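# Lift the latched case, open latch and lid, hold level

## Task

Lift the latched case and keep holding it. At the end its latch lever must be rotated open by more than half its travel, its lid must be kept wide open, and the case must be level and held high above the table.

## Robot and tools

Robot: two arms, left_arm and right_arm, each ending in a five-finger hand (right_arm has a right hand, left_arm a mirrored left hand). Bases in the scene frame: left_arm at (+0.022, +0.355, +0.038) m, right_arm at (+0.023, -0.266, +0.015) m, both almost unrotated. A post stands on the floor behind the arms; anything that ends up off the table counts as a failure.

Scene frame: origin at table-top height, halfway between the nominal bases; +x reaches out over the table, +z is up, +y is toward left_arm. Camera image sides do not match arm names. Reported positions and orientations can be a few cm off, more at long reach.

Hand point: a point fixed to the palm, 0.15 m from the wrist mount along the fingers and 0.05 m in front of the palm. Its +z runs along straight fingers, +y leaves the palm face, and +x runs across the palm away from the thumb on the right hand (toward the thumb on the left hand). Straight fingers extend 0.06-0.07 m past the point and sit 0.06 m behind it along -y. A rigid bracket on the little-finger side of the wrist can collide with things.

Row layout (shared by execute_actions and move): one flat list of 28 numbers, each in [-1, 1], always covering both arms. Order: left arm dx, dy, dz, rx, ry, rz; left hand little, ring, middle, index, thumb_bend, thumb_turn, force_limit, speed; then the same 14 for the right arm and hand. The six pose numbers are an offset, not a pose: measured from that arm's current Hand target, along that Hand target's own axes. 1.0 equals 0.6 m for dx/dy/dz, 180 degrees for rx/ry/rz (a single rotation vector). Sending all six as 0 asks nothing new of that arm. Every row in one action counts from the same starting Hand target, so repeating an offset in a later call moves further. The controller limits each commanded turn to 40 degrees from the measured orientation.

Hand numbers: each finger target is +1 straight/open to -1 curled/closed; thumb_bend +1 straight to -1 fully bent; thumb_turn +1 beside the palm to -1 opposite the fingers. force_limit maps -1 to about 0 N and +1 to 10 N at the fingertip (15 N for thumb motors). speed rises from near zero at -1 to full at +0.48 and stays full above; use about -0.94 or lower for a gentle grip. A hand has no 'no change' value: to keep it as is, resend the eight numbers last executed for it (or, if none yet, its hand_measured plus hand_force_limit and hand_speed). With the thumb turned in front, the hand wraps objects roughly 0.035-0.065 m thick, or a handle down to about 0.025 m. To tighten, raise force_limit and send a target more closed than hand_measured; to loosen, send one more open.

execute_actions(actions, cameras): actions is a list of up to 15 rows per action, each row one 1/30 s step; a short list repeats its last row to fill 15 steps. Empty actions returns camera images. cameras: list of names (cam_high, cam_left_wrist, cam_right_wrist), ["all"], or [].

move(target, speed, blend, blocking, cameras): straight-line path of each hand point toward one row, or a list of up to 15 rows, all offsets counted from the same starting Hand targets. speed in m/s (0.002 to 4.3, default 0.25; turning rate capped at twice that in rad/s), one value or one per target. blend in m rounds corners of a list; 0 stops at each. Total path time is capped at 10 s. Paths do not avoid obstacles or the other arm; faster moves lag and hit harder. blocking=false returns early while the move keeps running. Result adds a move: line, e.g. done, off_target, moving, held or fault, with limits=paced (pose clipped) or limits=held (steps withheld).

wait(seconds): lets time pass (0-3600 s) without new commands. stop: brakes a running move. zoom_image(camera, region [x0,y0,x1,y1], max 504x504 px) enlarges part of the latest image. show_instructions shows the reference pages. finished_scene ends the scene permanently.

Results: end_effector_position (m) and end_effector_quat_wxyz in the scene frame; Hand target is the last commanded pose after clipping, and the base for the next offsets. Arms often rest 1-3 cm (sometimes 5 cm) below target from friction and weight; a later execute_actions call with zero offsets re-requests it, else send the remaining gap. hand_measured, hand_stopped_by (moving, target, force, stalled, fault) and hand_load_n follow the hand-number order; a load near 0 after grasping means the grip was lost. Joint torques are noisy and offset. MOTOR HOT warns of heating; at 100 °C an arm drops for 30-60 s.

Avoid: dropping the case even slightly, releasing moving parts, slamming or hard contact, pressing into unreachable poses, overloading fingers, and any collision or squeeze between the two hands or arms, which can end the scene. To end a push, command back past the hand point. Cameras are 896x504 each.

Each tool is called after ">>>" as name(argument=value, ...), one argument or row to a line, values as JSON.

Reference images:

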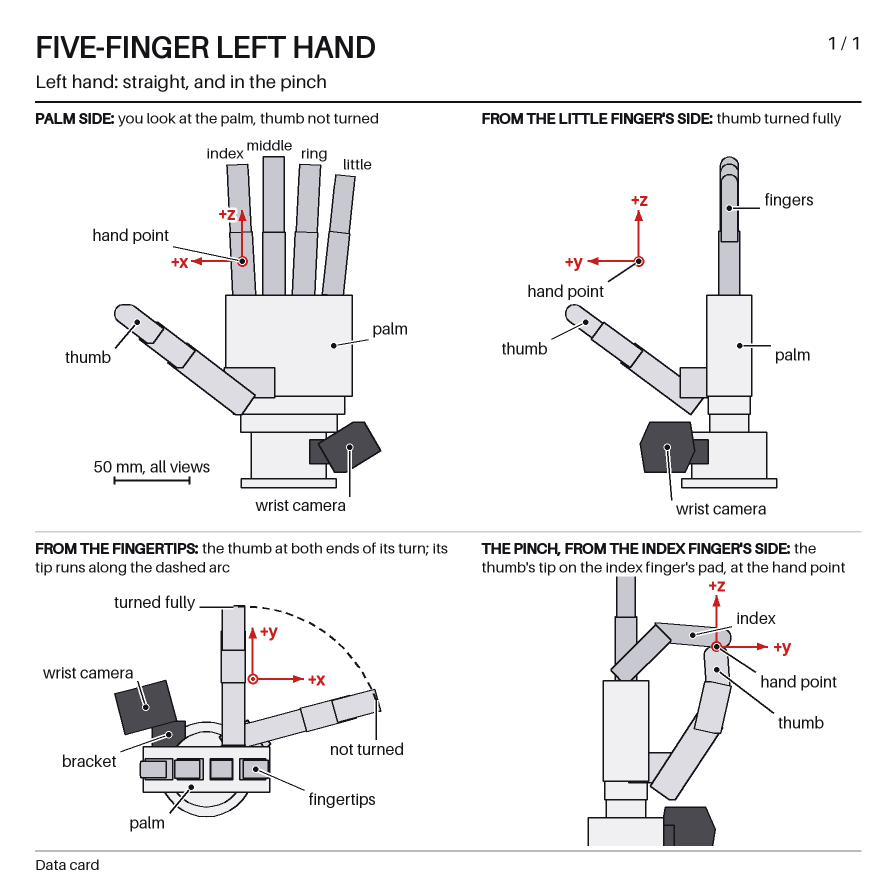

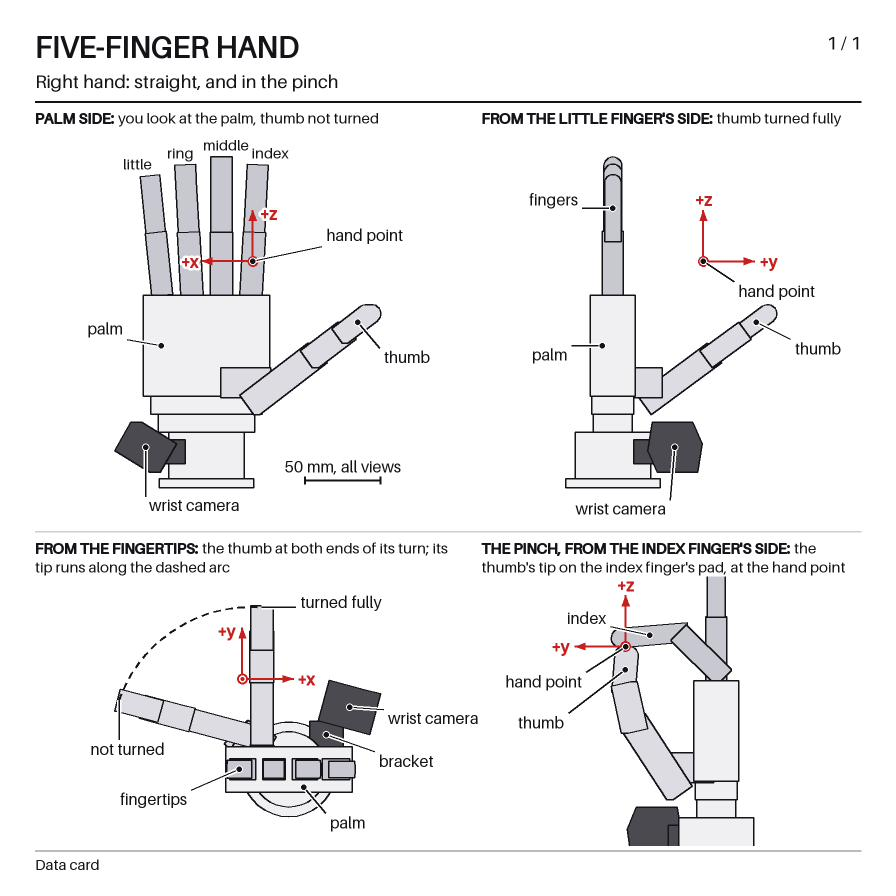

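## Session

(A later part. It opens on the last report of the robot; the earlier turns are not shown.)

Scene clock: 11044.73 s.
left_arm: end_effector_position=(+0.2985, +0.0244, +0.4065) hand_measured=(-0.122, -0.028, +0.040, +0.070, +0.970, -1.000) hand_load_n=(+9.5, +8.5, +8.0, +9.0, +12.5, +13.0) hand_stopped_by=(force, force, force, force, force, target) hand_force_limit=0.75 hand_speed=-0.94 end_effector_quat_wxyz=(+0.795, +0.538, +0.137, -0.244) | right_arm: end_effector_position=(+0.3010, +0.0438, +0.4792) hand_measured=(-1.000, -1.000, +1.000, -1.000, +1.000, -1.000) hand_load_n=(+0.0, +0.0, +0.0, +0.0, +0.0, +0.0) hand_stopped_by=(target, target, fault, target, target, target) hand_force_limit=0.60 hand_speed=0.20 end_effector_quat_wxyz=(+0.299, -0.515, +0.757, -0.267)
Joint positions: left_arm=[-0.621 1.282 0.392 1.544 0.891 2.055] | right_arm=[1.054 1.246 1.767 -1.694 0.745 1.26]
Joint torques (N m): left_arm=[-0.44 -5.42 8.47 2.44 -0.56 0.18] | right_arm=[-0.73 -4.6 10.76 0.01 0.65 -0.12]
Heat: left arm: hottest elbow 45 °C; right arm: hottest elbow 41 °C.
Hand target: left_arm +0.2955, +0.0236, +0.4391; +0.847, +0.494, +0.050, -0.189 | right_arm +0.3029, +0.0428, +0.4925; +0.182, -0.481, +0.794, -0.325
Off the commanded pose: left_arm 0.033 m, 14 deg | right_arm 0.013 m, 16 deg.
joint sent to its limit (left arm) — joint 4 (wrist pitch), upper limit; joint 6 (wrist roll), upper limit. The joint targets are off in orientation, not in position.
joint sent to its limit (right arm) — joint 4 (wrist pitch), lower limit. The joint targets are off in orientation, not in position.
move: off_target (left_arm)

>>> move(
  target=[
    [0,0,0,0,0,0,-0.78,-0.78,-0.68,-0.68,0.5,-1,0.75,-0.94,0.0012,-0.0346,-0.0362,0,0,0,-1,-1,1,-1,1,-1,0.6,0.2],
    [0,0,0,0,0,0,-0.78,-0.78,-0.68,-0.68,0.5,-1,0.75,-0.94,-0.0687,-0.139,0.102,0.002,-0.0576,-0.0603,-1,-1,1,-1,1,-1,0.6,0.2],
  ],
  speed=0.1,
  cameras=["cam_right_wrist"],
)

Scene clock: 11061.73 s.
left_arm: end_effector_position=(+0.2985, +0.0244, +0.4065) hand_measured=(-0.122, -0.028, +0.040, +0.070, +0.970, -1.000) hand_load_n=(+9.0, +8.5, +8.5, +9.0, +12.5, +13.0) hand_stopped_by=(force, force, force, force, force, target) hand_force_limit=0.75 hand_speed=-0.94 end_effector_quat_wxyz=(+0.795, +0.538, +0.137, -0.244) | right_arm: end_effector_position=(+0.4114, +0.0348, +0.4912) hand_measured=(-1.000, -1.000, +1.000, -1.000, +1.000, -1.000) hand_load_n=(+0.0, +0.0, +0.0, +0.0, +0.0, +0.0) hand_stopped_by=(target, target, fault, target, target, target) hand_force_limit=0.60 hand_speed=0.20 end_effector_quat_wxyz=(+0.227, -0.583, +0.721, -0.297)
Joint positions: left_arm=[-0.621 1.282 0.392 1.544 0.891 2.055] | right_arm=[0.801 1.504 2.09 -1.694 0.636 0.846]
Joint torques (N m): left_arm=[-0.62 -5.3 8.44 2.41 -0.57 0.16] | right_arm=[-1.08 -8.12 10.65 0.06 0.4 -0.14]
Heat: left arm: hottest elbow 46 °C; right arm: hottest elbow 42 °C.
Hand target: left_arm +0.2955, +0.0236, +0.4391; +0.847, +0.494, +0.050, -0.189 | right_arm +0.4130, +0.0312, +0.5049; +0.223, -0.581, +0.724, -0.298
Off the commanded pose: left_arm 0.033 m, 14 deg | right_arm 0.014 m, 1 deg.
joint sent to its limit (left arm) — joint 4 (wrist pitch), upper limit; joint 6 (wrist roll), upper limit. The joint targets are off in orientation, not in position.
joint sent to its limit (right arm) — joint 4 (wrist pitch), lower limit. The joint targets still meet the commanded pose.
move: off_target (right_arm)
cam_right_wrist: T_world_to_cam=[[-0.73178, -0.14088, -0.66682, 0.63544], [-0.36827, 0.905, 0.21295, 0.00778], [0.57347, 0.40141, -0.71415, 0.21558]] pos_world=[0.34424, -0.00405, 0.57602]

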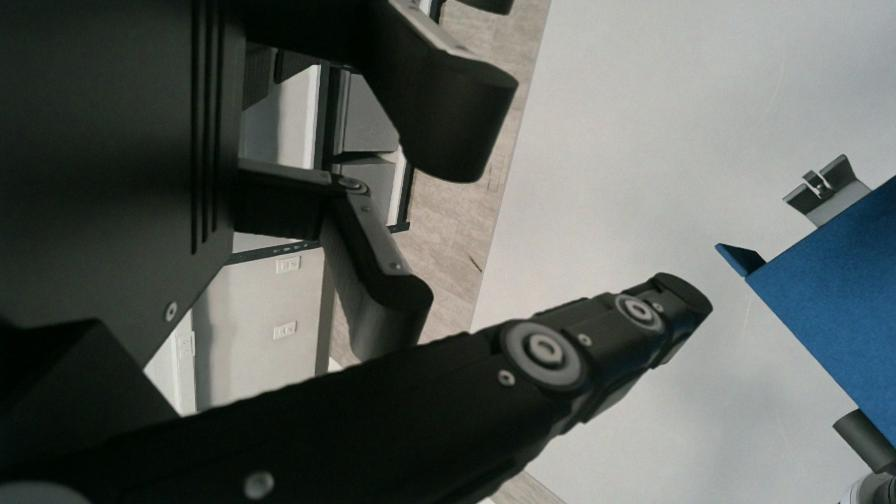

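>>> move(
  target=[0,0,0,0,0,0,-0.78,-0.78,-0.68,-0.68,0.5,-1,0.75,-0.94,0.002,0.0609,0.0639,0,0,0,-1,-1,1,-1,1,-1,0.6,0.2],
  speed=0.06,
  cameras=["cam_right_wrist"],
)

>>> zoom_image(
  camera="cam_right_wrist",
  region=[640, 180, 860, 400],
)

Scene clock: 11066.93 s.
left_arm: end_effector_position=(+0.2985, +0.0244, +0.4065) hand_measured=(-0.122, -0.028, +0.040, +0.070, +0.970, -1.000) hand_load_n=(+9.5, +8.5, +8.5, +9.0, +12.5, +12.5) hand_stopped_by=(force, force, force, force, force, target) hand_force_limit=0.75 hand_speed=-0.94 end_effector_quat_wxyz=(+0.795, +0.538, +0.137, -0.244) | right_arm: end_effector_position=(+0.4095, +0.0329, +0.4424) hand_measured=(-1.000, -1.000, +1.000, -1.000, +1.000, -1.000) hand_load_n=(+0.0, +0.0, +0.0, +0.0, +0.0, +0.0) hand_stopped_by=(target, target, fault, target, target, target) hand_force_limit=0.60 hand_speed=0.20 end_effector_quat_wxyz=(+0.208, -0.590, +0.720, -0.299)
Joint positions: left_arm=[-0.621 1.282 0.392 1.544 0.891 2.055] | right_arm=[0.801 1.455 1.901 -1.596 0.636 0.845]
Joint torques (N m): left_arm=[-0.56 -5.71 8.44 2.44 -0.57 0.18] | right_arm=[-1.14 -9.76 7.97 1.03 0.47 -0.02]
Heat: left arm: hottest elbow 46 °C; right arm: hottest elbow 42 °C.
Hand target: left_arm +0.2955, +0.0236, +0.4391; +0.847, +0.494, +0.050, -0.189 | right_arm +0.4125, +0.0288, +0.4519; +0.223, -0.581, +0.724, -0.298
Off the commanded pose: left_arm 0.033 m, 14 deg | right_arm 0.011 m, 2 deg.
joint sent to its limit (left arm) — joint 4 (wrist pitch), upper limit; joint 6 (wrist roll), upper limit. The joint targets are off in orientation, not in position.
move: off_target (right_arm)
cam_right_wrist: T_world_to_cam=[[-0.75061, -0.16023, -0.64102, 0.59822], [-0.36263, 0.91088, 0.19695, 0.02374], [0.55234, 0.38029, -0.74182, 0.2042]] pos_world=[0.34486, -0.00343, 0.53028]

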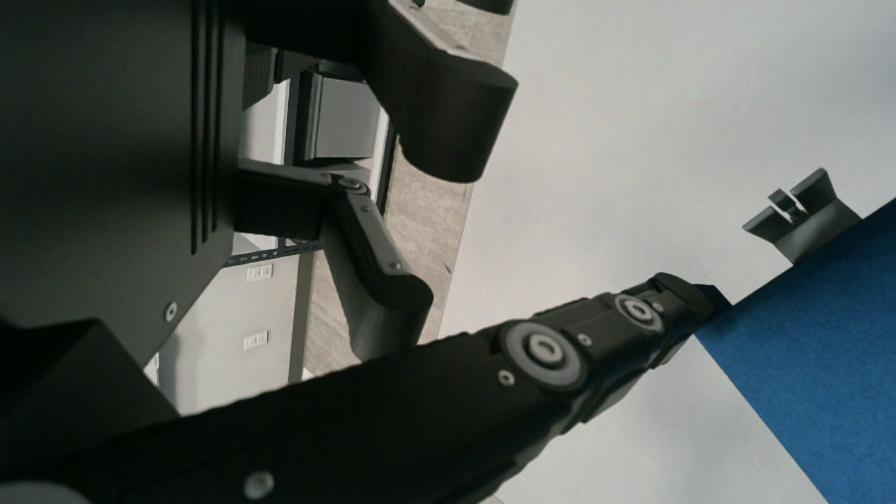

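Scaled by 2.291 from the camera's image (finer frame: 1280x720).

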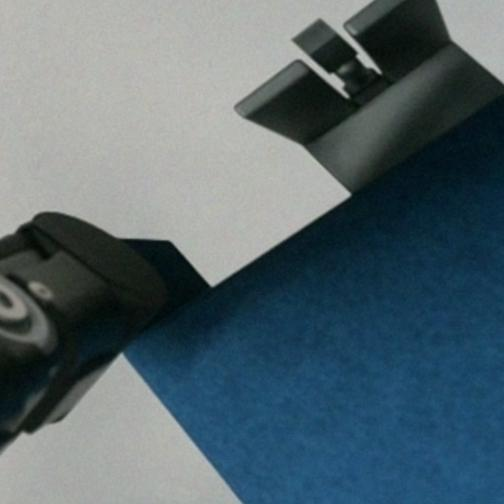

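>>> move(
  target=[0,0,0,0,0,0,-0.78,-0.78,-0.68,-0.68,0.5,-1,0.75,-0.94,0.012,0,0.0003,0,0,0,-1,-1,1,-1,1,-1,0.6,0.2],
  speed=0.04,
  cameras=["cam_right_wrist"],
)

>>> zoom_image(
  camera="cam_right_wrist",
  region=[640, 180, 860, 400],
)

Scene clock: 11098.07 s.
left_arm: end_effector_position=(+0.2985, +0.0244, +0.4065) hand_measured=(-0.122, -0.028, +0.040, +0.070, +0.970, -1.000) hand_load_n=(+9.0, +8.5, +8.5, +8.5, +12.5, +13.0) hand_stopped_by=(force, force, force, force, force, target) hand_force_limit=0.75 hand_speed=-0.94 end_effector_quat_wxyz=(+0.795, +0.538, +0.137, -0.244) | right_arm: end_effector_position=(+0.4076, +0.0255, +0.4446) hand_measured=(-1.000, -1.000, +1.000, -1.000, +1.000, -1.000) hand_load_n=(+0.0, +0.0, +0.0, +0.0, +0.0, +0.0) hand_stopped_by=(target, target, fault, target, target, target) hand_force_limit=0.60 hand_speed=0.20 end_effector_quat_wxyz=(+0.212, -0.586, +0.723, -0.299)
Joint positions: left_arm=[-0.621 1.282 0.392 1.544 0.891 2.055] | right_arm=[0.792 1.433 1.882 -1.588 0.633 0.845]
Joint torques (N m): left_arm=[-0.32 -5.48 8.4 2.36 -0.58 0.19] | right_arm=[-1.38 -8.82 8.02 1.09 0.4 -0.11]
Heat: left arm: hottest elbow 47 °C; right arm: hottest elbow 41 °C.
Hand target: left_arm +0.2955, +0.0236, +0.4391; +0.847, +0.494, +0.050, -0.189 | right_arm +0.4111, +0.0217, +0.4519; +0.223, -0.581, +0.724, -0.299
Off the commanded pose: left_arm 0.033 m, 14 deg | right_arm 0.009 m, 1 deg.
joint sent to its limit (left arm) — joint 4 (wrist pitch), upper limit; joint 6 (wrist roll), upper limit. The joint targets are off in orientation, not in position.
move: done
cam_right_wrist: T_world_to_cam=[[-0.74829, -0.14837, -0.64657, 0.59822], [-0.35642, 0.91196, 0.20322, 0.02405], [0.55949, 0.38251, -0.73529, 0.20385]] pos_world=[0.34216, -0.01115, 0.53179]

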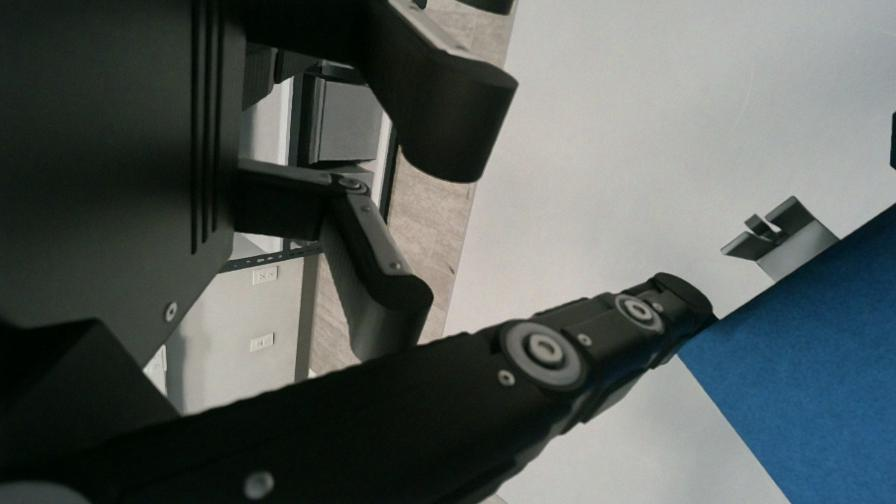

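Scaled by 2.291 from the camera's image (finer frame: 1280x720).

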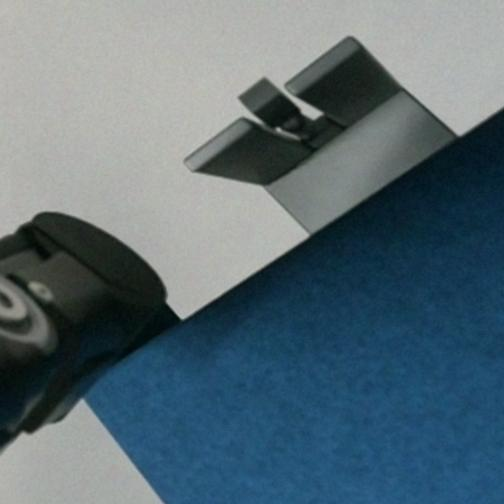

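>>> move(
  target=[0,0,0,0,0,0,-0.78,-0.78,-0.68,-0.68,0.5,-1,0.75,-0.94,0.0007,0.0207,0.0217,0,0,0,-1,-1,1,-1,1,-1,0.6,0.2],
  speed=0.03,
  cameras=["cam_right_wrist"],
)

>>> zoom_image(
  camera="cam_right_wrist",
  region=[640, 180, 860, 400],
)

Scene clock: 11104.33 s.
left_arm: end_effector_position=(+0.2986, +0.0244, +0.4065) hand_measured=(-0.122, -0.028, +0.040, +0.070, +0.970, -1.000) hand_load_n=(+9.0, +8.5, +8.5, +9.0, +12.5, +12.5) hand_stopped_by=(force, force, force, force, force, target) hand_force_limit=0.75 hand_speed=-0.94 end_effector_quat_wxyz=(+0.795, +0.538, +0.138, -0.244) | right_arm: end_effector_position=(+0.4078, +0.0256, +0.4253) hand_measured=(-1.000, -1.000, +1.000, -1.000, +1.000, -1.000) hand_load_n=(+0.0, +0.0, +0.0, +0.0, +0.0, +0.0) hand_stopped_by=(target, target, fault, target, target, target) hand_force_limit=0.60 hand_speed=0.20 end_effector_quat_wxyz=(+0.211, -0.586, +0.723, -0.298)
Joint positions: left_arm=[-0.621 1.282 0.392 1.544 0.891 2.055] | right_arm=[0.792 1.413 1.807 -1.535 0.633 0.845]
Joint torques (N m): left_arm=[-0.73 -5.42 8.42 2.4 -0.57 0.2] | right_arm=[-1.44 -9.05 8.14 1.1 0.4 -0.12]
Heat: left arm: hottest elbow 47 °C; right arm: hottest elbow 41 °C.
Hand target: left_arm +0.2955, +0.0236, +0.4391; +0.847, +0.494, +0.050, -0.189 | right_arm +0.4109, +0.0209, +0.4341; +0.223, -0.581, +0.724, -0.298
Off the commanded pose: left_arm 0.033 m, 14 deg | right_arm 0.010 m, 2 deg.
joint sent to its limit (left arm) — joint 4 (wrist pitch), upper limit; joint 6 (wrist roll), upper limit. The joint targets are off in orientation, not in position.
move: done
cam_right_wrist: T_world_to_cam=[[-0.74965, -0.14904, -0.64484, 0.58563], [-0.35591, 0.91223, 0.20291, 0.02786], [0.558, 0.38161, -0.73689, 0.19081]] pos_world=[0.34246, -0.01095, 0.51259]

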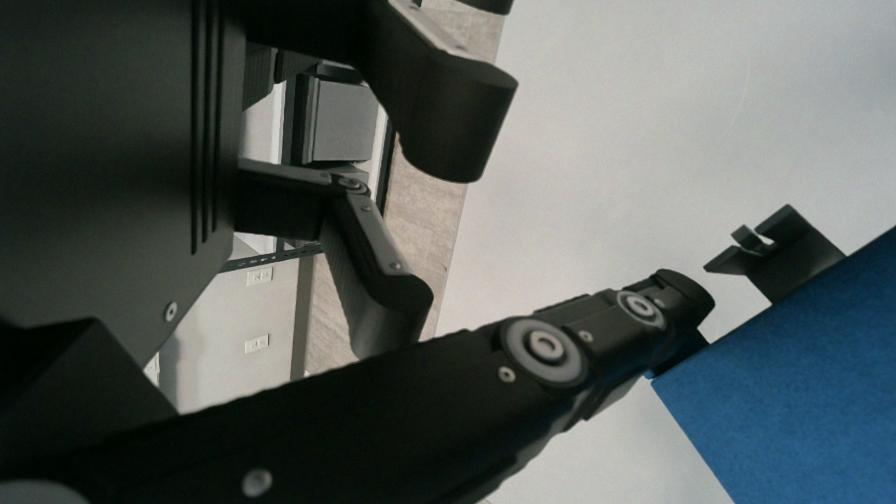

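Scaled by 2.291 from the camera's image (finer frame: 1280x720).

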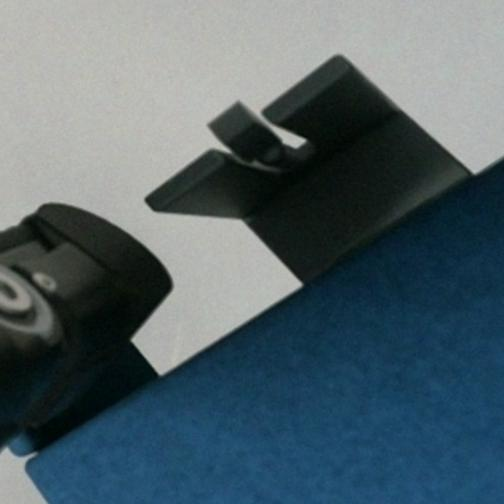

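>>> move(
  target=[0,0,0,0,0,0,-0.78,-0.78,-0.68,-0.68,0.5,-1,0.75,-0.94,-0.0038,0.0263,0.0118,0,0,0,-1,-1,1,-1,1,-1,0.6,0.2],
  speed=0.03,
  cameras=["cam_right_wrist"],
)

>>> zoom_image(
  camera="cam_right_wrist",
  region=[620, 180, 840, 400],
)

Scene clock: 11111.60 s.
left_arm: end_effector_position=(+0.2986, +0.0244, +0.4065) hand_measured=(-0.122, -0.028, +0.040, +0.070, +0.970, -1.000) hand_load_n=(+9.0, +8.5, +8.0, +9.0, +12.5, +13.0) hand_stopped_by=(force, force, force, force, force, target) hand_force_limit=0.75 hand_speed=-0.94 end_effector_quat_wxyz=(+0.795, +0.538, +0.138, -0.244) | right_arm: end_effector_position=(+0.4054, +0.0228, +0.4092) hand_measured=(-1.000, -1.000, +1.000, -1.000, +1.000, -1.000) hand_load_n=(+0.0, +0.0, +0.0, +0.0, +0.0, +0.5) hand_stopped_by=(target, target, fault, target, target, target) hand_force_limit=0.60 hand_speed=0.20 end_effector_quat_wxyz=(+0.207, -0.587, +0.723, -0.300)
Joint positions: left_arm=[-0.621 1.282 0.392 1.544 0.891 2.055] | right_arm=[0.792 1.393 1.743 -1.499 0.634 0.845]
Joint torques (N m): left_arm=[-0.67 -5.36 8.47 2.32 -0.57 0.19] | right_arm=[-0.03 -9.35 8.36 1.01 0.59 0.03]
Heat: left arm: hottest elbow 47 °C; right arm: hottest elbow 41 °C.
Hand target: left_arm +0.2955, +0.0236, +0.4391; +0.847, +0.494, +0.050, -0.189 | right_arm +0.4050, +0.0242, +0.4179; +0.223, -0.581, +0.724, -0.298
Off the commanded pose: left_arm 0.033 m, 14 deg | right_arm 0.009 m, 2 deg.
joint sent to its limit (left arm) — joint 4 (wrist pitch), upper limit; joint 6 (wrist roll), upper limit. The joint targets are off in orientation, not in position.
move: done
cam_right_wrist: T_world_to_cam=[[-0.75266, -0.15288, -0.64042, 0.57258], [-0.35429, 0.91389, 0.19822, 0.0341], [0.55497, 0.37608, -0.74201, 0.18483]] pos_world=[0.34046, -0.01314, 0.49708]

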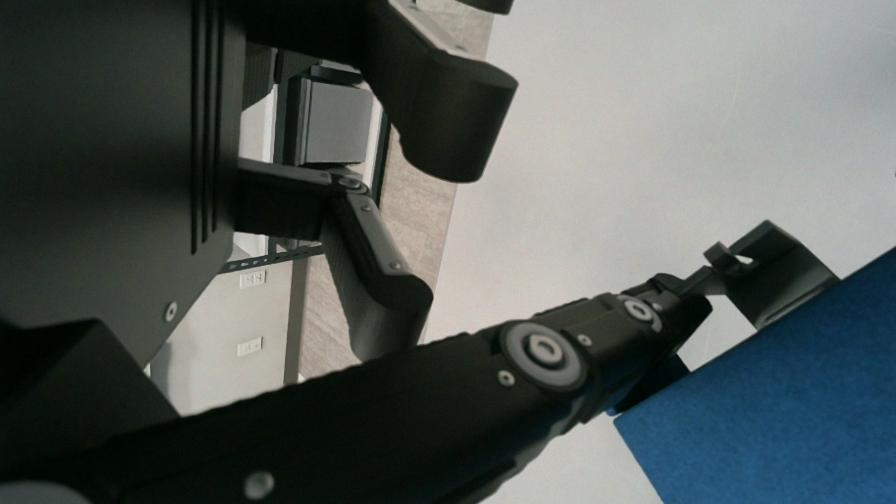

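Scaled by 2.291 from the camera's image (finer frame: 1280x720).

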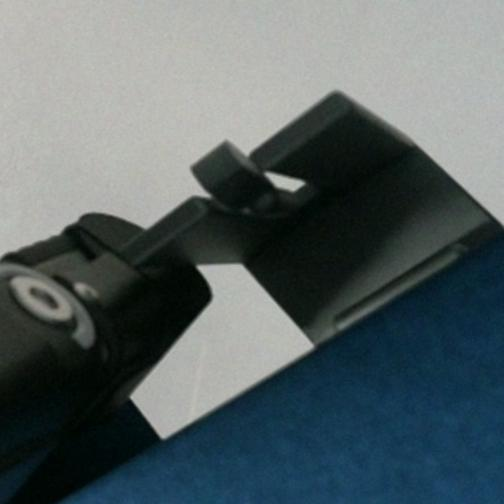

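>>> move(
  target=[0,0,0,0,0,0,-0.78,-0.78,-0.68,-0.68,0.5,-1,0.75,-0.94,0.0128,0.0028,-0.0022,0,0,0,-1,-1,1,-1,1,-1,0.6,0.2],
  speed=0.03,
  cameras=["cam_right_wrist"],
)

>>> zoom_image(
  camera="cam_right_wrist",
  region=[620, 180, 840, 400],
)

Scene clock: 11121.60 s.
left_arm: end_effector_position=(+0.2960, +0.0229, +0.4069) hand_measured=(-0.122, -0.028, +0.040, +0.070, +0.970, -1.000) hand_load_n=(+9.0, +8.5, +8.5, +9.5, +12.5, +13.5) hand_stopped_by=(force, force, force, force, force, target) hand_force_limit=0.75 hand_speed=-0.94 end_effector_quat_wxyz=(+0.794, +0.539, +0.134, -0.246) | right_arm: end_effector_position=(+0.4020, +0.0194, +0.4100) hand_measured=(-1.000, -1.000, +1.000, -1.000, +1.000, -1.000) hand_load_n=(+0.0, +0.0, +0.0, +0.0, -1.0, +1.5) hand_stopped_by=(target, target, fault, target, target, target) hand_force_limit=0.60 hand_speed=0.20 end_effector_quat_wxyz=(+0.212, -0.586, +0.723, -0.299)
Joint positions: left_arm=[-0.627 1.281 0.392 1.546 0.894 2.055] | right_arm=[0.792 1.374 1.724 -1.489 0.634 0.845]
Joint torques (N m): left_arm=[0.03 -5.54 8.39 2.33 -0.64 0.18] | right_arm=[-0.5 -8.59 8.14 0.83 0.51 -0.01]
Heat: left arm: hottest elbow 47 °C; right arm: hottest elbow 41 °C.
Hand target: left_arm +0.2954, +0.0236, +0.4391; +0.847, +0.494, +0.050, -0.189 | right_arm +0.4013, +0.0172, +0.4178; +0.223, -0.581, +0.724, -0.298
Off the commanded pose: left_arm 0.032 m, 14 deg | right_arm 0.008 m, 1 deg.
joint sent to its limit (left arm) — joint 4 (wrist pitch), upper limit; joint 6 (wrist roll), upper limit. The joint targets are off in orientation, not in position.
move: done
cam_right_wrist: T_world_to_cam=[[-0.7481, -0.14837, -0.64679, 0.57068], [-0.35569, 0.9125, 0.20208, 0.03478], [0.56021, 0.38123, -0.73541, 0.18358]] pos_world=[0.33646, -0.01705, 0.49709]

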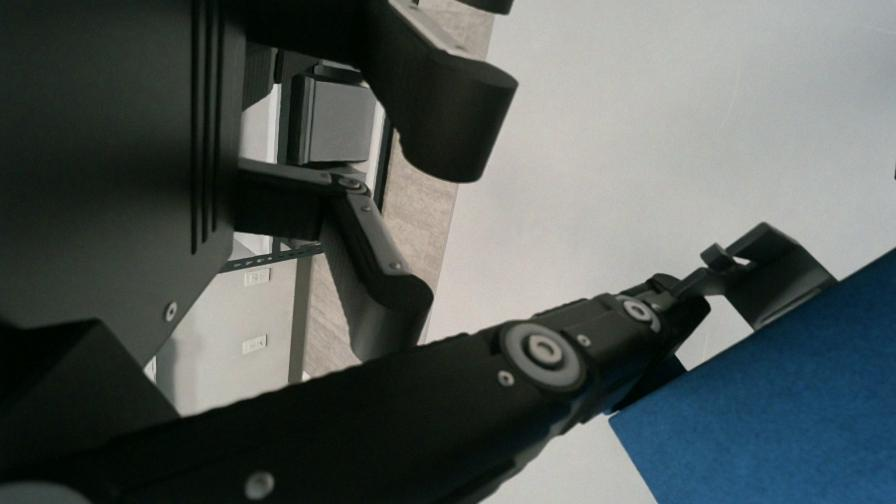

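Scaled by 2.291 from the camera's image (finer frame: 1280x720).

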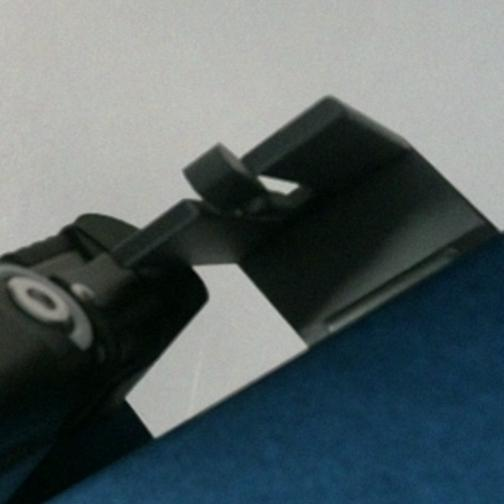

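>>> move(
  target=[0,0,0,0,0,0,-0.78,-0.78,-0.68,-0.68,0.5,-1,0.75,-0.94,0.0122,-0.008,0.008,0,0,0,-1,-1,1,-1,1,-1,0.6,0.2],
  speed=0.03,
  cameras=["cam_right_wrist"],
)

>>> zoom_image(
  camera="cam_right_wrist",
  region=[620, 180, 840, 400],
)

Scene clock: 11127.97 s.
left_arm: end_effector_position=(+0.2961, +0.0229, +0.4072) hand_measured=(-0.122, -0.028, +0.040, +0.070, +0.970, -1.000) hand_load_n=(+8.5, +8.5, +8.5, +9.5, +12.5, +13.5) hand_stopped_by=(force, force, force, force, force, target) hand_force_limit=0.75 hand_speed=-0.94 end_effector_quat_wxyz=(+0.794, +0.539, +0.134, -0.246) | right_arm: end_effector_position=(+0.4039, +0.0178, +0.4102) hand_measured=(-1.000, -1.000, +1.000, -1.000, +1.000, -1.000) hand_load_n=(+0.0, +0.0, +0.0, +0.0, +0.0, +3.0) hand_stopped_by=(target, target, fault, target, target, target) hand_force_limit=0.60 hand_speed=0.20 end_effector_quat_wxyz=(+0.217, -0.581, +0.727, -0.294)
Joint positions: left_arm=[-0.627 1.281 0.393 1.546 0.894 2.055] | right_arm=[0.782 1.365 1.713 -1.473 0.623 0.845]
Joint torques (N m): left_arm=[-0.15 -5.19 8.38 2.32 -0.67 0.16] | right_arm=[-1.79 -8.64 8.17 0.9 0.54 -0.26]
Heat: left arm: hottest elbow 48 °C; right arm: hottest elbow 41 °C.
Hand target: left_arm +0.2954, +0.0236, +0.4390; +0.847, +0.494, +0.050, -0.190 | right_arm +0.4062, +0.0085, +0.4180; +0.223, -0.581, +0.724, -0.298
Off the commanded pose: left_arm 0.032 m, 14 deg | right_arm 0.012 m, 1 deg.
joint sent to its limit (left arm) — joint 4 (wrist pitch), upper limit; joint 6 (wrist roll), upper limit. The joint targets are off in orientation, not in position.
move: off_target (right_arm)
cam_right_wrist: T_world_to_cam=[[-0.74648, -0.13349, -0.65187, 0.5732], [-0.352, 0.91059, 0.21661, 0.02956], [0.56468, 0.39115, -0.72673, 0.17785]] pos_world=[0.33786, -0.01996, 0.4965]

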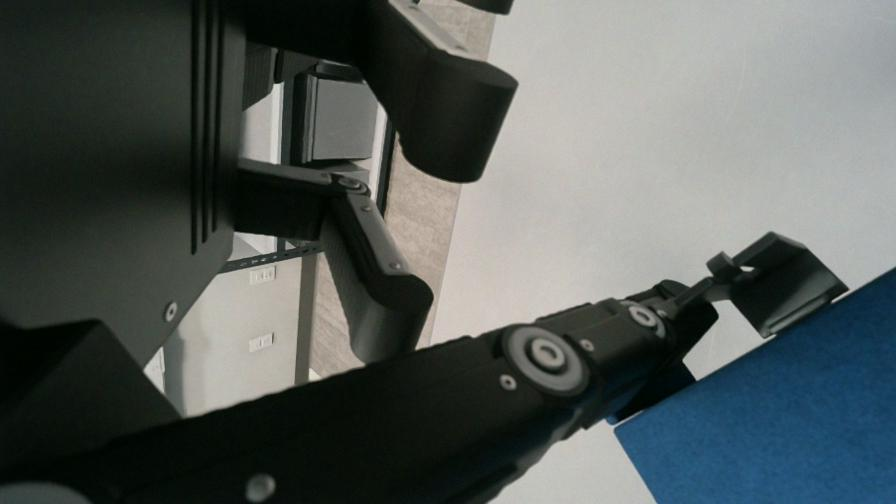

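Scaled by 2.291 from the camera's image (finer frame: 1280x720).

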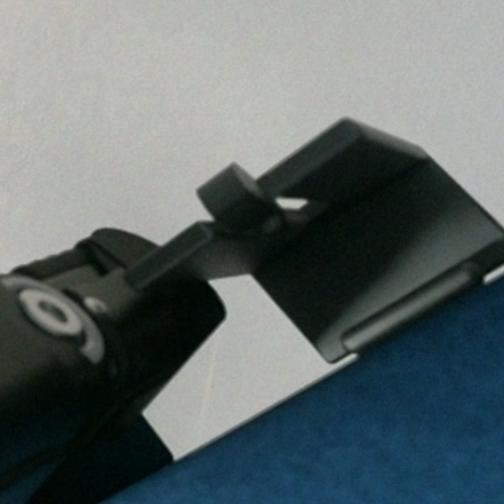

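>>> move(
  target=[0,0,0,0,0,0,-0.78,-0.78,-0.68,-0.68,0.5,-1,0.75,-0.94,0.0122,-0.008,0.008,0,0,0,-1,-1,1,-1,1,-1,0.6,0.2],
  speed=0.03,
  cameras=["cam_right_wrist"],
)

>>> zoom_image(
  camera="cam_right_wrist",
  region=[620, 180, 840, 400],
)

Scene clock: 11139.40 s.
left_arm: end_effector_position=(+0.2959, +0.0226, +0.4074) hand_measured=(-0.122, -0.028, +0.040, +0.070, +0.970, -1.000) hand_load_n=(+9.0, +8.5, +8.5, +9.0, +12.5, +12.5) hand_stopped_by=(force, force, force, force, force, target) hand_force_limit=0.75 hand_speed=-0.94 end_effector_quat_wxyz=(+0.795, +0.539, +0.134, -0.246) | right_arm: end_effector_position=(+0.4097, +0.0054, +0.4108) hand_measured=(-1.000, -1.000, +1.000, -1.000, +1.000, -1.000) hand_load_n=(+0.0, +0.0, +0.0, +0.0, +0.0, +0.0) hand_stopped_by=(target, target, fault, target, target, target) hand_force_limit=0.60 hand_speed=0.20 end_effector_quat_wxyz=(+0.215, -0.583, +0.725, -0.296)
Joint positions: left_arm=[-0.628 1.281 0.393 1.546 0.892 2.055] | right_arm=[0.751 1.353 1.702 -1.455 0.612 0.805]
Joint torques (N m): left_arm=[0.38 -5.13 8.4 2.36 -0.55 0.17] | right_arm=[-1.08 -8.29 8.31 0.87 0.52 -0.11]
Heat: left arm: hottest elbow 48 °C; right arm: hottest elbow 41 °C.
Hand target: left_arm +0.2954, +0.0236, +0.4389; +0.847, +0.494, +0.050, -0.190 | right_arm +0.4111, -0.0001, +0.4181; +0.223, -0.581, +0.724, -0.298
Off the commanded pose: left_arm 0.032 m, 14 deg | right_arm 0.009 m, 1 deg.
joint sent to its limit (left arm) — joint 4 (wrist pitch), upper limit; joint 6 (wrist roll), upper limit. The joint targets are off in orientation, not in position.
move: done
cam_right_wrist: T_world_to_cam=[[-0.74674, -0.13981, -0.65026, 0.57573], [-0.35466, 0.91077, 0.21145, 0.04597], [0.56267, 0.38852, -0.72969, 0.18192]] pos_world=[0.34386, -0.03205, 0.4974]

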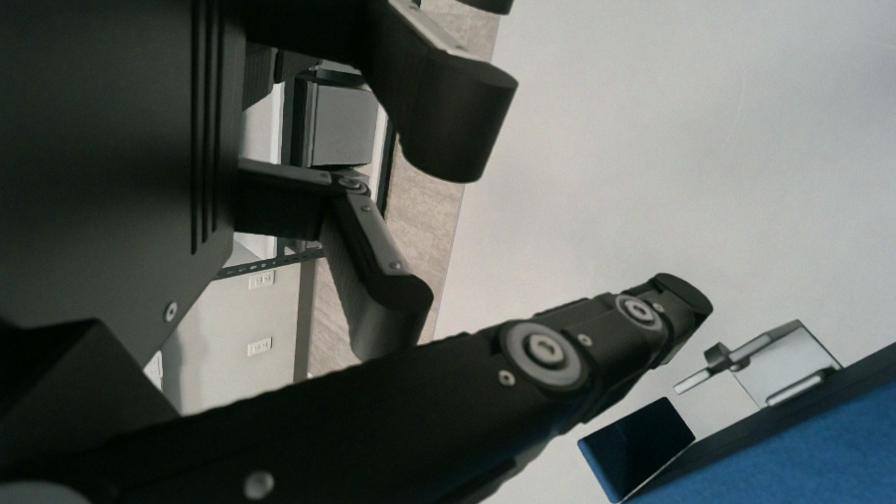

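Scaled by 2.291 from the camera's image (finer frame: 1280x720).

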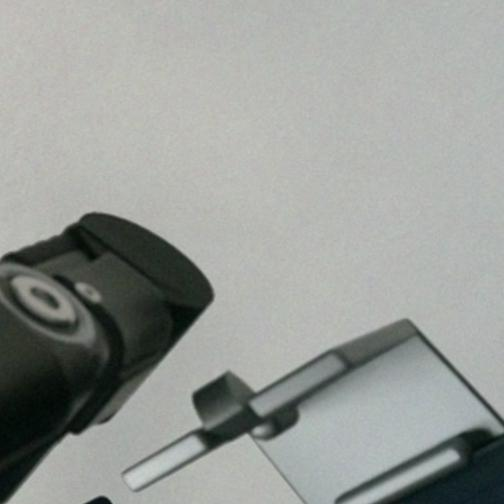

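>>> move(
  target=[0,0,0,0,0,0,-0.78,-0.78,-0.68,-0.68,0.5,-1,0.75,-0.94,0.008,-0.0198,-0.027,0,0,0,-1,-1,1,-1,1,-1,0.6,0.2],
  speed=0.04,
  cameras=["cam_right_wrist"],
)

>>> zoom_image(
  camera="cam_right_wrist",
  region=[620, 230, 840, 450],
)

Scene clock: 11345.40 s.
left_arm: end_effector_position=(+0.2959, +0.0226, +0.4074) hand_measured=(-0.122, -0.028, +0.040, +0.070, +0.970, -1.000) hand_load_n=(+9.5, +8.5, +8.0, +8.5, +12.5, +13.0) hand_stopped_by=(force, force, force, force, force, target) hand_force_limit=0.75 hand_speed=-0.94 end_effector_quat_wxyz=(+0.795, +0.539, +0.134, -0.246) | right_arm: end_effector_position=(+0.4056, +0.0016, +0.4166) hand_measured=(-1.000, -1.000, +1.000, -1.000, +1.000, -1.000) hand_load_n=(+0.0, +0.5, +0.0, +0.0, -0.5, +0.0) hand_stopped_by=(target, target, fault, target, target, target) hand_force_limit=0.60 hand_speed=0.20 end_effector_quat_wxyz=(+0.210, -0.586, +0.724, -0.296)
Joint positions: left_arm=[-0.628 1.281 0.393 1.546 0.892 2.055] | right_arm=[0.751 1.353 1.721 -1.486 0.612 0.803]
Joint torques (N m): left_arm=[-0.09 -5.48 8.5 2.4 -0.56 0.18] | right_arm=[-1.44 -7.59 11.69 0.06 0.51 -0.13]
Heat: left arm: hottest elbow 50 °C; right arm: hottest elbow 41 °C.
Hand target: left_arm +0.2954, +0.0236, +0.4389; +0.847, +0.494, +0.050, -0.190 | right_arm +0.4076, -0.0037, +0.4381; +0.223, -0.581, +0.724, -0.298
Off the commanded pose: left_arm 0.032 m, 14 deg | right_arm 0.022 m, 2 deg.
joint sent to its limit (left arm) — joint 4 (wrist pitch), upper limit; joint 6 (wrist roll), upper limit. The joint targets are off in orientation, not in position.
move: off_target (right_arm)
cam_right_wrist: T_world_to_cam=[[-0.75201, -0.1465, -0.64267, 0.57487], [-0.35416, 0.9121, 0.20649, 0.04851], [0.55593, 0.38289, -0.73779, 0.19593]] pos_world=[0.34056, -0.03505, 0.50399]

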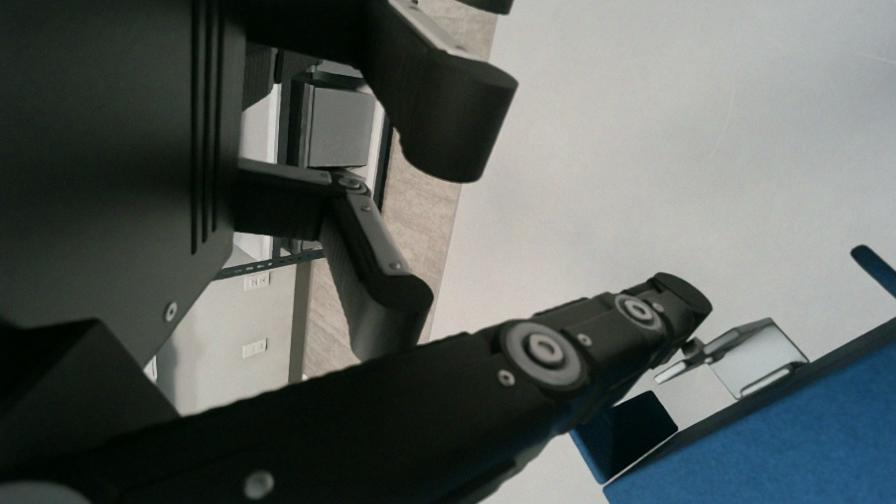

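Scaled by 2.291 from the camera's image (finer frame: 1280x720).

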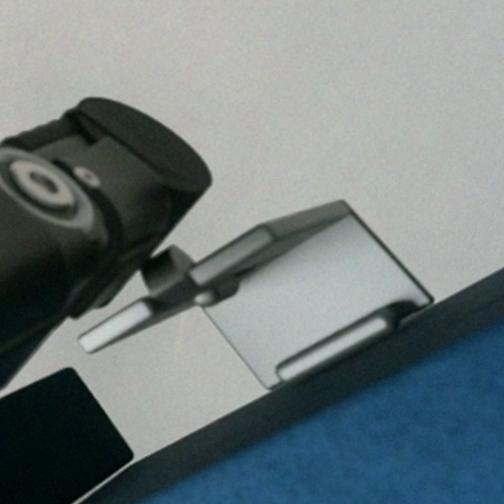

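>>> wait(
  seconds=0.1,
  cameras=["all"],
)

Scene clock: 11374.03 s.
left_arm: end_effector_position=(+0.2959, +0.0226, +0.4074) hand_measured=(-0.122, -0.028, +0.040, +0.070, +0.970, -1.000) hand_load_n=(+9.0, +8.5, +8.5, +9.0, +12.5, +12.5) hand_stopped_by=(force, force, force, force, force, target) hand_force_limit=0.75 hand_speed=-0.94 end_effector_quat_wxyz=(+0.795, +0.539, +0.134, -0.246) | right_arm: end_effector_position=(+0.4056, +0.0016, +0.4166) hand_measured=(-1.000, -1.000, +1.000, -1.000, +1.000, -1.000) hand_load_n=(+0.5, +0.0, +0.0, +0.0, -0.5, +0.0) hand_stopped_by=(target, target, fault, target, target, target) hand_force_limit=0.60 hand_speed=0.20 end_effector_quat_wxyz=(+0.210, -0.586, +0.724, -0.296)
Joint positions: left_arm=[-0.628 1.281 0.393 1.546 0.892 2.055] | right_arm=[0.751 1.353 1.721 -1.486 0.612 0.803]
Joint torques (N m): left_arm=[-0.03 -5.42 8.43 2.22 -0.54 0.15] | right_arm=[-1.14 -7.82 11.62 0.05 0.5 -0.13]
Heat: left arm: hottest elbow 50 °C; right arm: hottest elbow 43 °C.
Hand target: left_arm +0.2954, +0.0236, +0.4389; +0.847, +0.494, +0.050, -0.190 | right_arm +0.4076, -0.0037, +0.4381; +0.223, -0.581, +0.724, -0.298
Off the commanded pose: left_arm 0.032 m, 14 deg | right_arm 0.022 m, 2 deg.
wait: 0.10 s; at rest from the start
cam_left_wrist: T_world_to_cam=[[-0.35791, -0.33526, -0.8715, 0.46035], [0.81048, 0.35196, -0.46825, -0.06024], [0.46371, -0.87391, 0.14575, -0.06412]] pos_world=[0.24332, 0.1195, 0.38233]
cam_right_wrist: T_world_to_cam=[[-0.75201, -0.1465, -0.64267, 0.57487], [-0.35416, 0.9121, 0.20649, 0.04851], [0.55593, 0.38289, -0.73779, 0.19593]] pos_world=[0.34056, -0.03505, 0.50399]

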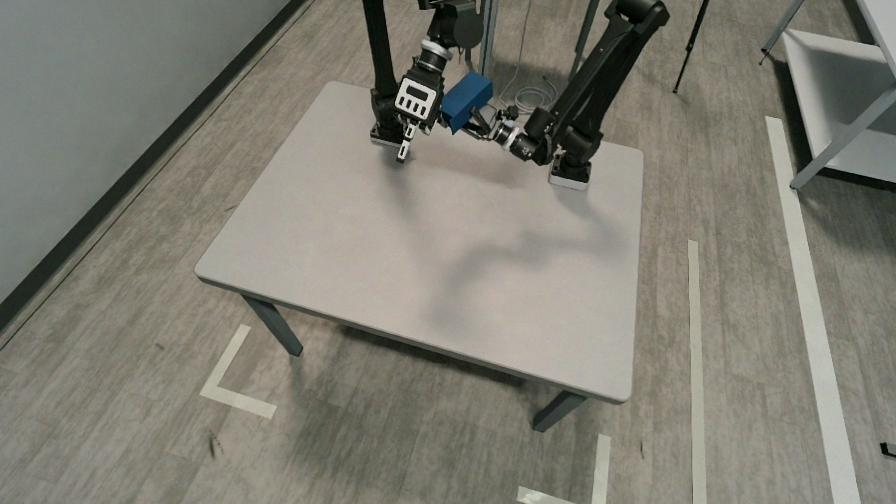

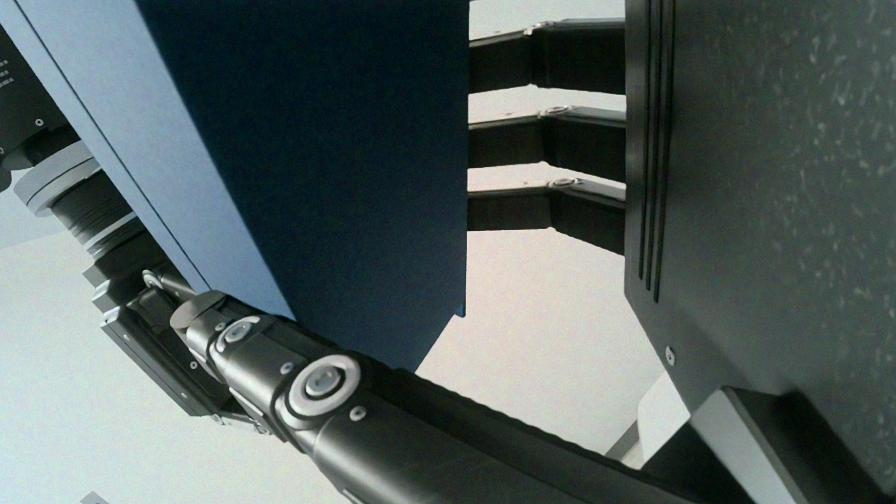

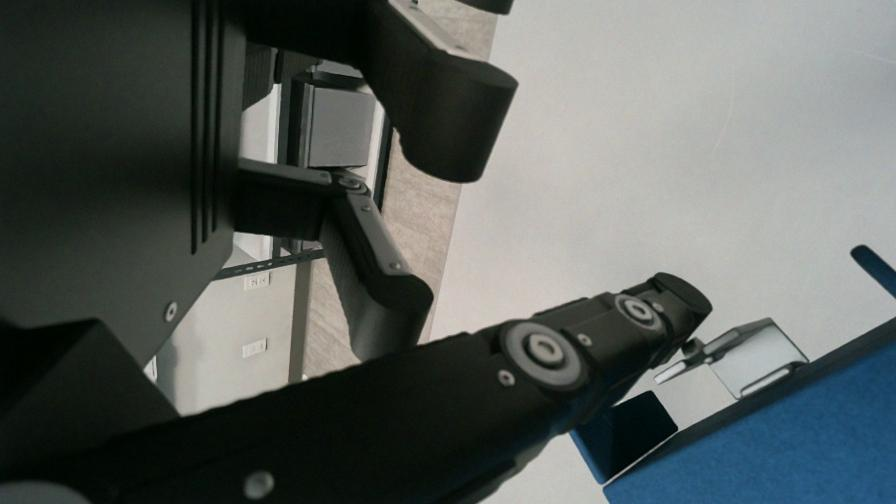

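>>> zoom_image(
  camera="cam_right_wrist",
  region=[560, 260, 840, 500],
)

Scaled by 1.800 from the camera's image (finer frame: 1280x720).

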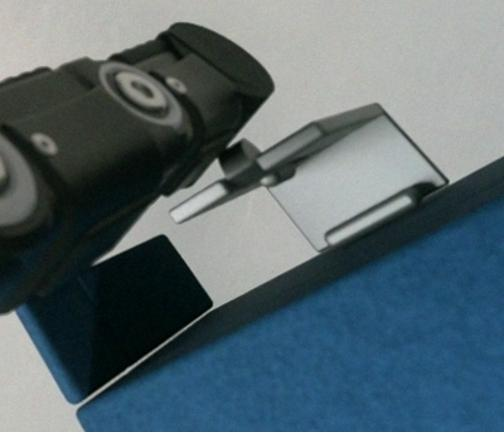

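>>> move(
  target=[0,0,0,0,0,0,-0.78,-0.78,-0.68,-0.68,0.5,-1,0.75,-0.94,-0.0044,0.0097,-0.0128,0,0,0,-1,-1,1,-1,1,-1,0.6,0.2],
  speed=0.03,
  cameras=["cam_right_wrist"],
)

>>> zoom_image(
  camera="cam_right_wrist",
  region=[560, 260, 840, 500],
)

Scene clock: 11389.03 s.
left_arm: end_effector_position=(+0.2959, +0.0227, +0.4075) hand_measured=(-0.122, -0.028, +0.040, +0.070, +0.970, -1.000) hand_load_n=(+9.0, +8.5, +8.5, +9.0, +12.5, +12.5) hand_stopped_by=(force, force, force, force, force, target) hand_force_limit=0.75 hand_speed=-0.94 end_effector_quat_wxyz=(+0.795, +0.538, +0.134, -0.246) | right_arm: end_effector_position=(+0.4033, -0.0031, +0.4153) hand_measured=(-1.000, -1.000, +1.000, -1.000, +1.000, -1.000) hand_load_n=(+0.0, +0.0, +0.0, +0.0, -1.0, +0.5) hand_stopped_by=(target, target, fault, target, target, target) hand_force_limit=0.60 hand_speed=0.20 end_effector_quat_wxyz=(+0.201, -0.588, +0.723, -0.302)
Joint positions: left_arm=[-0.628 1.281 0.393 1.546 0.892 2.055] | right_arm=[0.751 1.353 1.721 -1.504 0.621 0.803]
Joint torques (N m): left_arm=[0.03 -5.01 8.31 2.32 -0.54 0.17] | right_arm=[0.73 -8 11.75 -0.05 0.51 0.09]
Heat: left arm: hottest elbow 50 °C; right arm: hottest elbow 43 °C.
Hand target: left_arm +0.2954, +0.0236, +0.4390; +0.847, +0.494, +0.050, -0.190 | right_arm +0.3989, +0.0010, +0.4395; +0.223, -0.581, +0.724, -0.298
Off the commanded pose: left_arm 0.031 m, 14 deg | right_arm 0.025 m, 3 deg.
joint sent to its limit (left arm) — joint 4 (wrist pitch), upper limit; joint 6 (wrist roll), upper limit. The joint targets are off in orientation, not in position.
move: off_target (right_arm)
cam_right_wrist: T_world_to_cam=[[-0.75746, -0.15538, -0.63412, 0.5703], [-0.34879, 0.91735, 0.19185, 0.05618], [0.55191, 0.3665, -0.74905, 0.20439]] pos_world=[0.33877, -0.03784, 0.50396]

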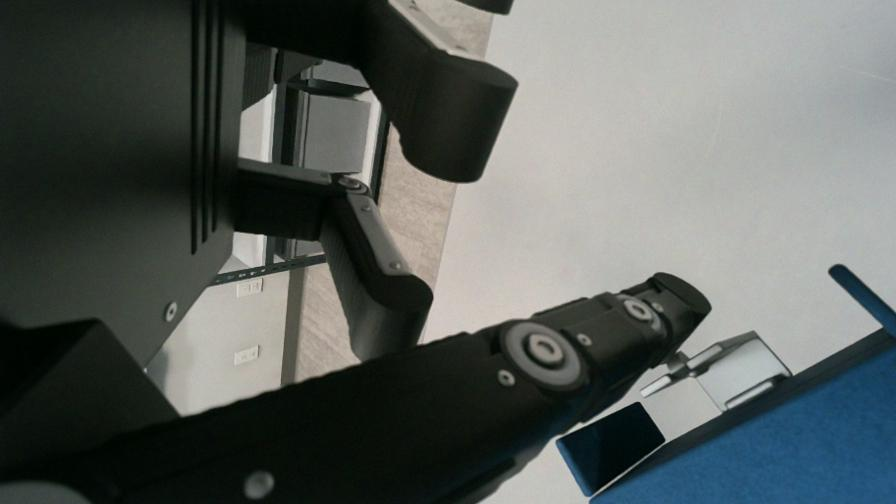

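Scaled by 1.800 from the camera's image (finer frame: 1280x720).

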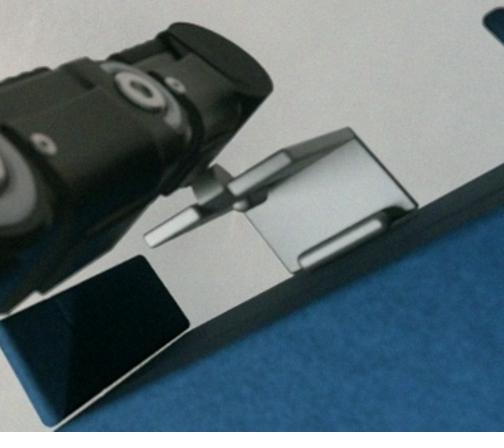

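>>> move(
  target=[0,0,0,0,0,0,-0.78,-0.78,-0.68,-0.68,0.5,-1,0.75,-0.94,-0.0044,0.0097,-0.0128,0,0,0,-1,-1,1,-1,1,-1,0.6,0.2],
  speed=0.03,
  cameras=["cam_right_wrist"],
)

>>> zoom_image(
  camera="cam_right_wrist",
  region=[600, 260, 800, 440],
)

Scene clock: 11443.30 s.
left_arm: end_effector_position=(+0.2932, +0.0234, +0.4101) hand_measured=(-0.122, -0.028, +0.040, +0.070, +0.970, -1.000) hand_load_n=(+9.5, +9.0, +8.5, +8.5, +12.5, +12.5) hand_stopped_by=(force, force, force, force, force, target) hand_force_limit=0.75 hand_speed=-0.94 end_effector_quat_wxyz=(+0.796, +0.539, +0.127, -0.244) | right_arm: end_effector_position=(+0.3992, -0.0009, +0.4185) hand_measured=(-1.000, -1.000, +1.000, -1.000, +1.000, -1.000) hand_load_n=(+0.0, +0.0, +0.0, +0.0, -3.0, -0.5) hand_stopped_by=(target, target, fault, target, target, target) hand_force_limit=0.60 hand_speed=0.20 end_effector_quat_wxyz=(+0.202, -0.583, +0.725, -0.306)
Joint positions: left_arm=[-0.628 1.277 0.393 1.552 0.897 2.06] | right_arm=[0.767 1.353 1.729 -1.522 0.638 0.827]
Joint torques (N m): left_arm=[-0.03 -5.07 8.49 2.1 -0.76 0.11] | right_arm=[1.44 -8.18 11.36 -0.12 0.25 0.11]
Heat: left arm: hottest elbow 50 °C; right arm: hottest elbow 45 °C.
Hand target: left_arm +0.2953, +0.0236, +0.4391; +0.847, +0.494, +0.050, -0.189 | right_arm +0.3902, +0.0058, +0.4410; +0.223, -0.581, +0.724, -0.298
Off the commanded pose: left_arm 0.029 m, 13 deg | right_arm 0.025 m, 3 deg.
joint sent to its limit (left arm) — joint 4 (wrist pitch), upper limit; joint 6 (wrist roll), upper limit. The joint targets are off in orientation, not in position.
move: off_target (right_arm)
cam_right_wrist: T_world_to_cam=[[-0.75388, -0.15022, -0.6396, 0.57045], [-0.34212, 0.92087, 0.18696, 0.0515], [0.56091, 0.35977, -0.74562, 0.20323]] pos_world=[0.33367, -0.03484, 0.50677]

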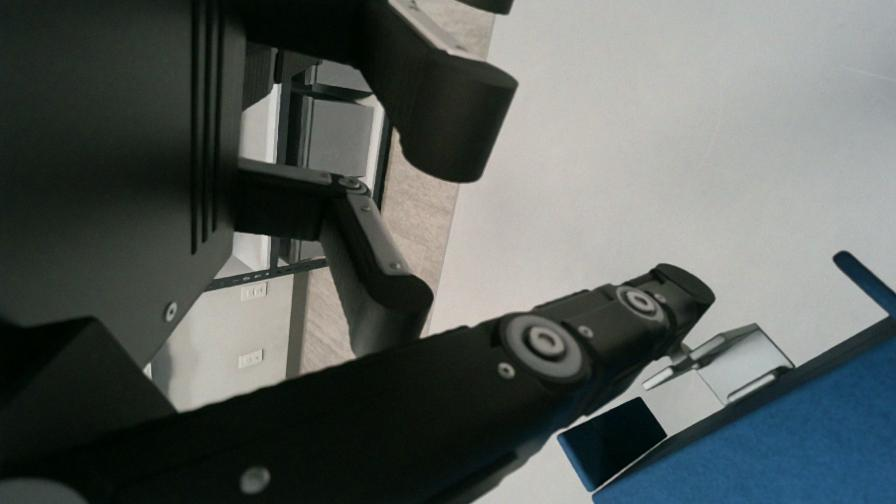

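Scaled by 2.520 from the camera's image (finer frame: 1280x720).

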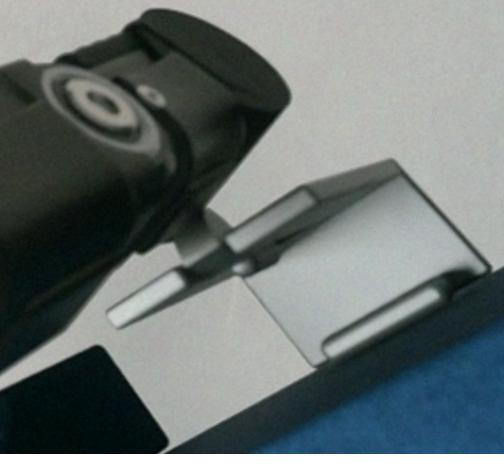

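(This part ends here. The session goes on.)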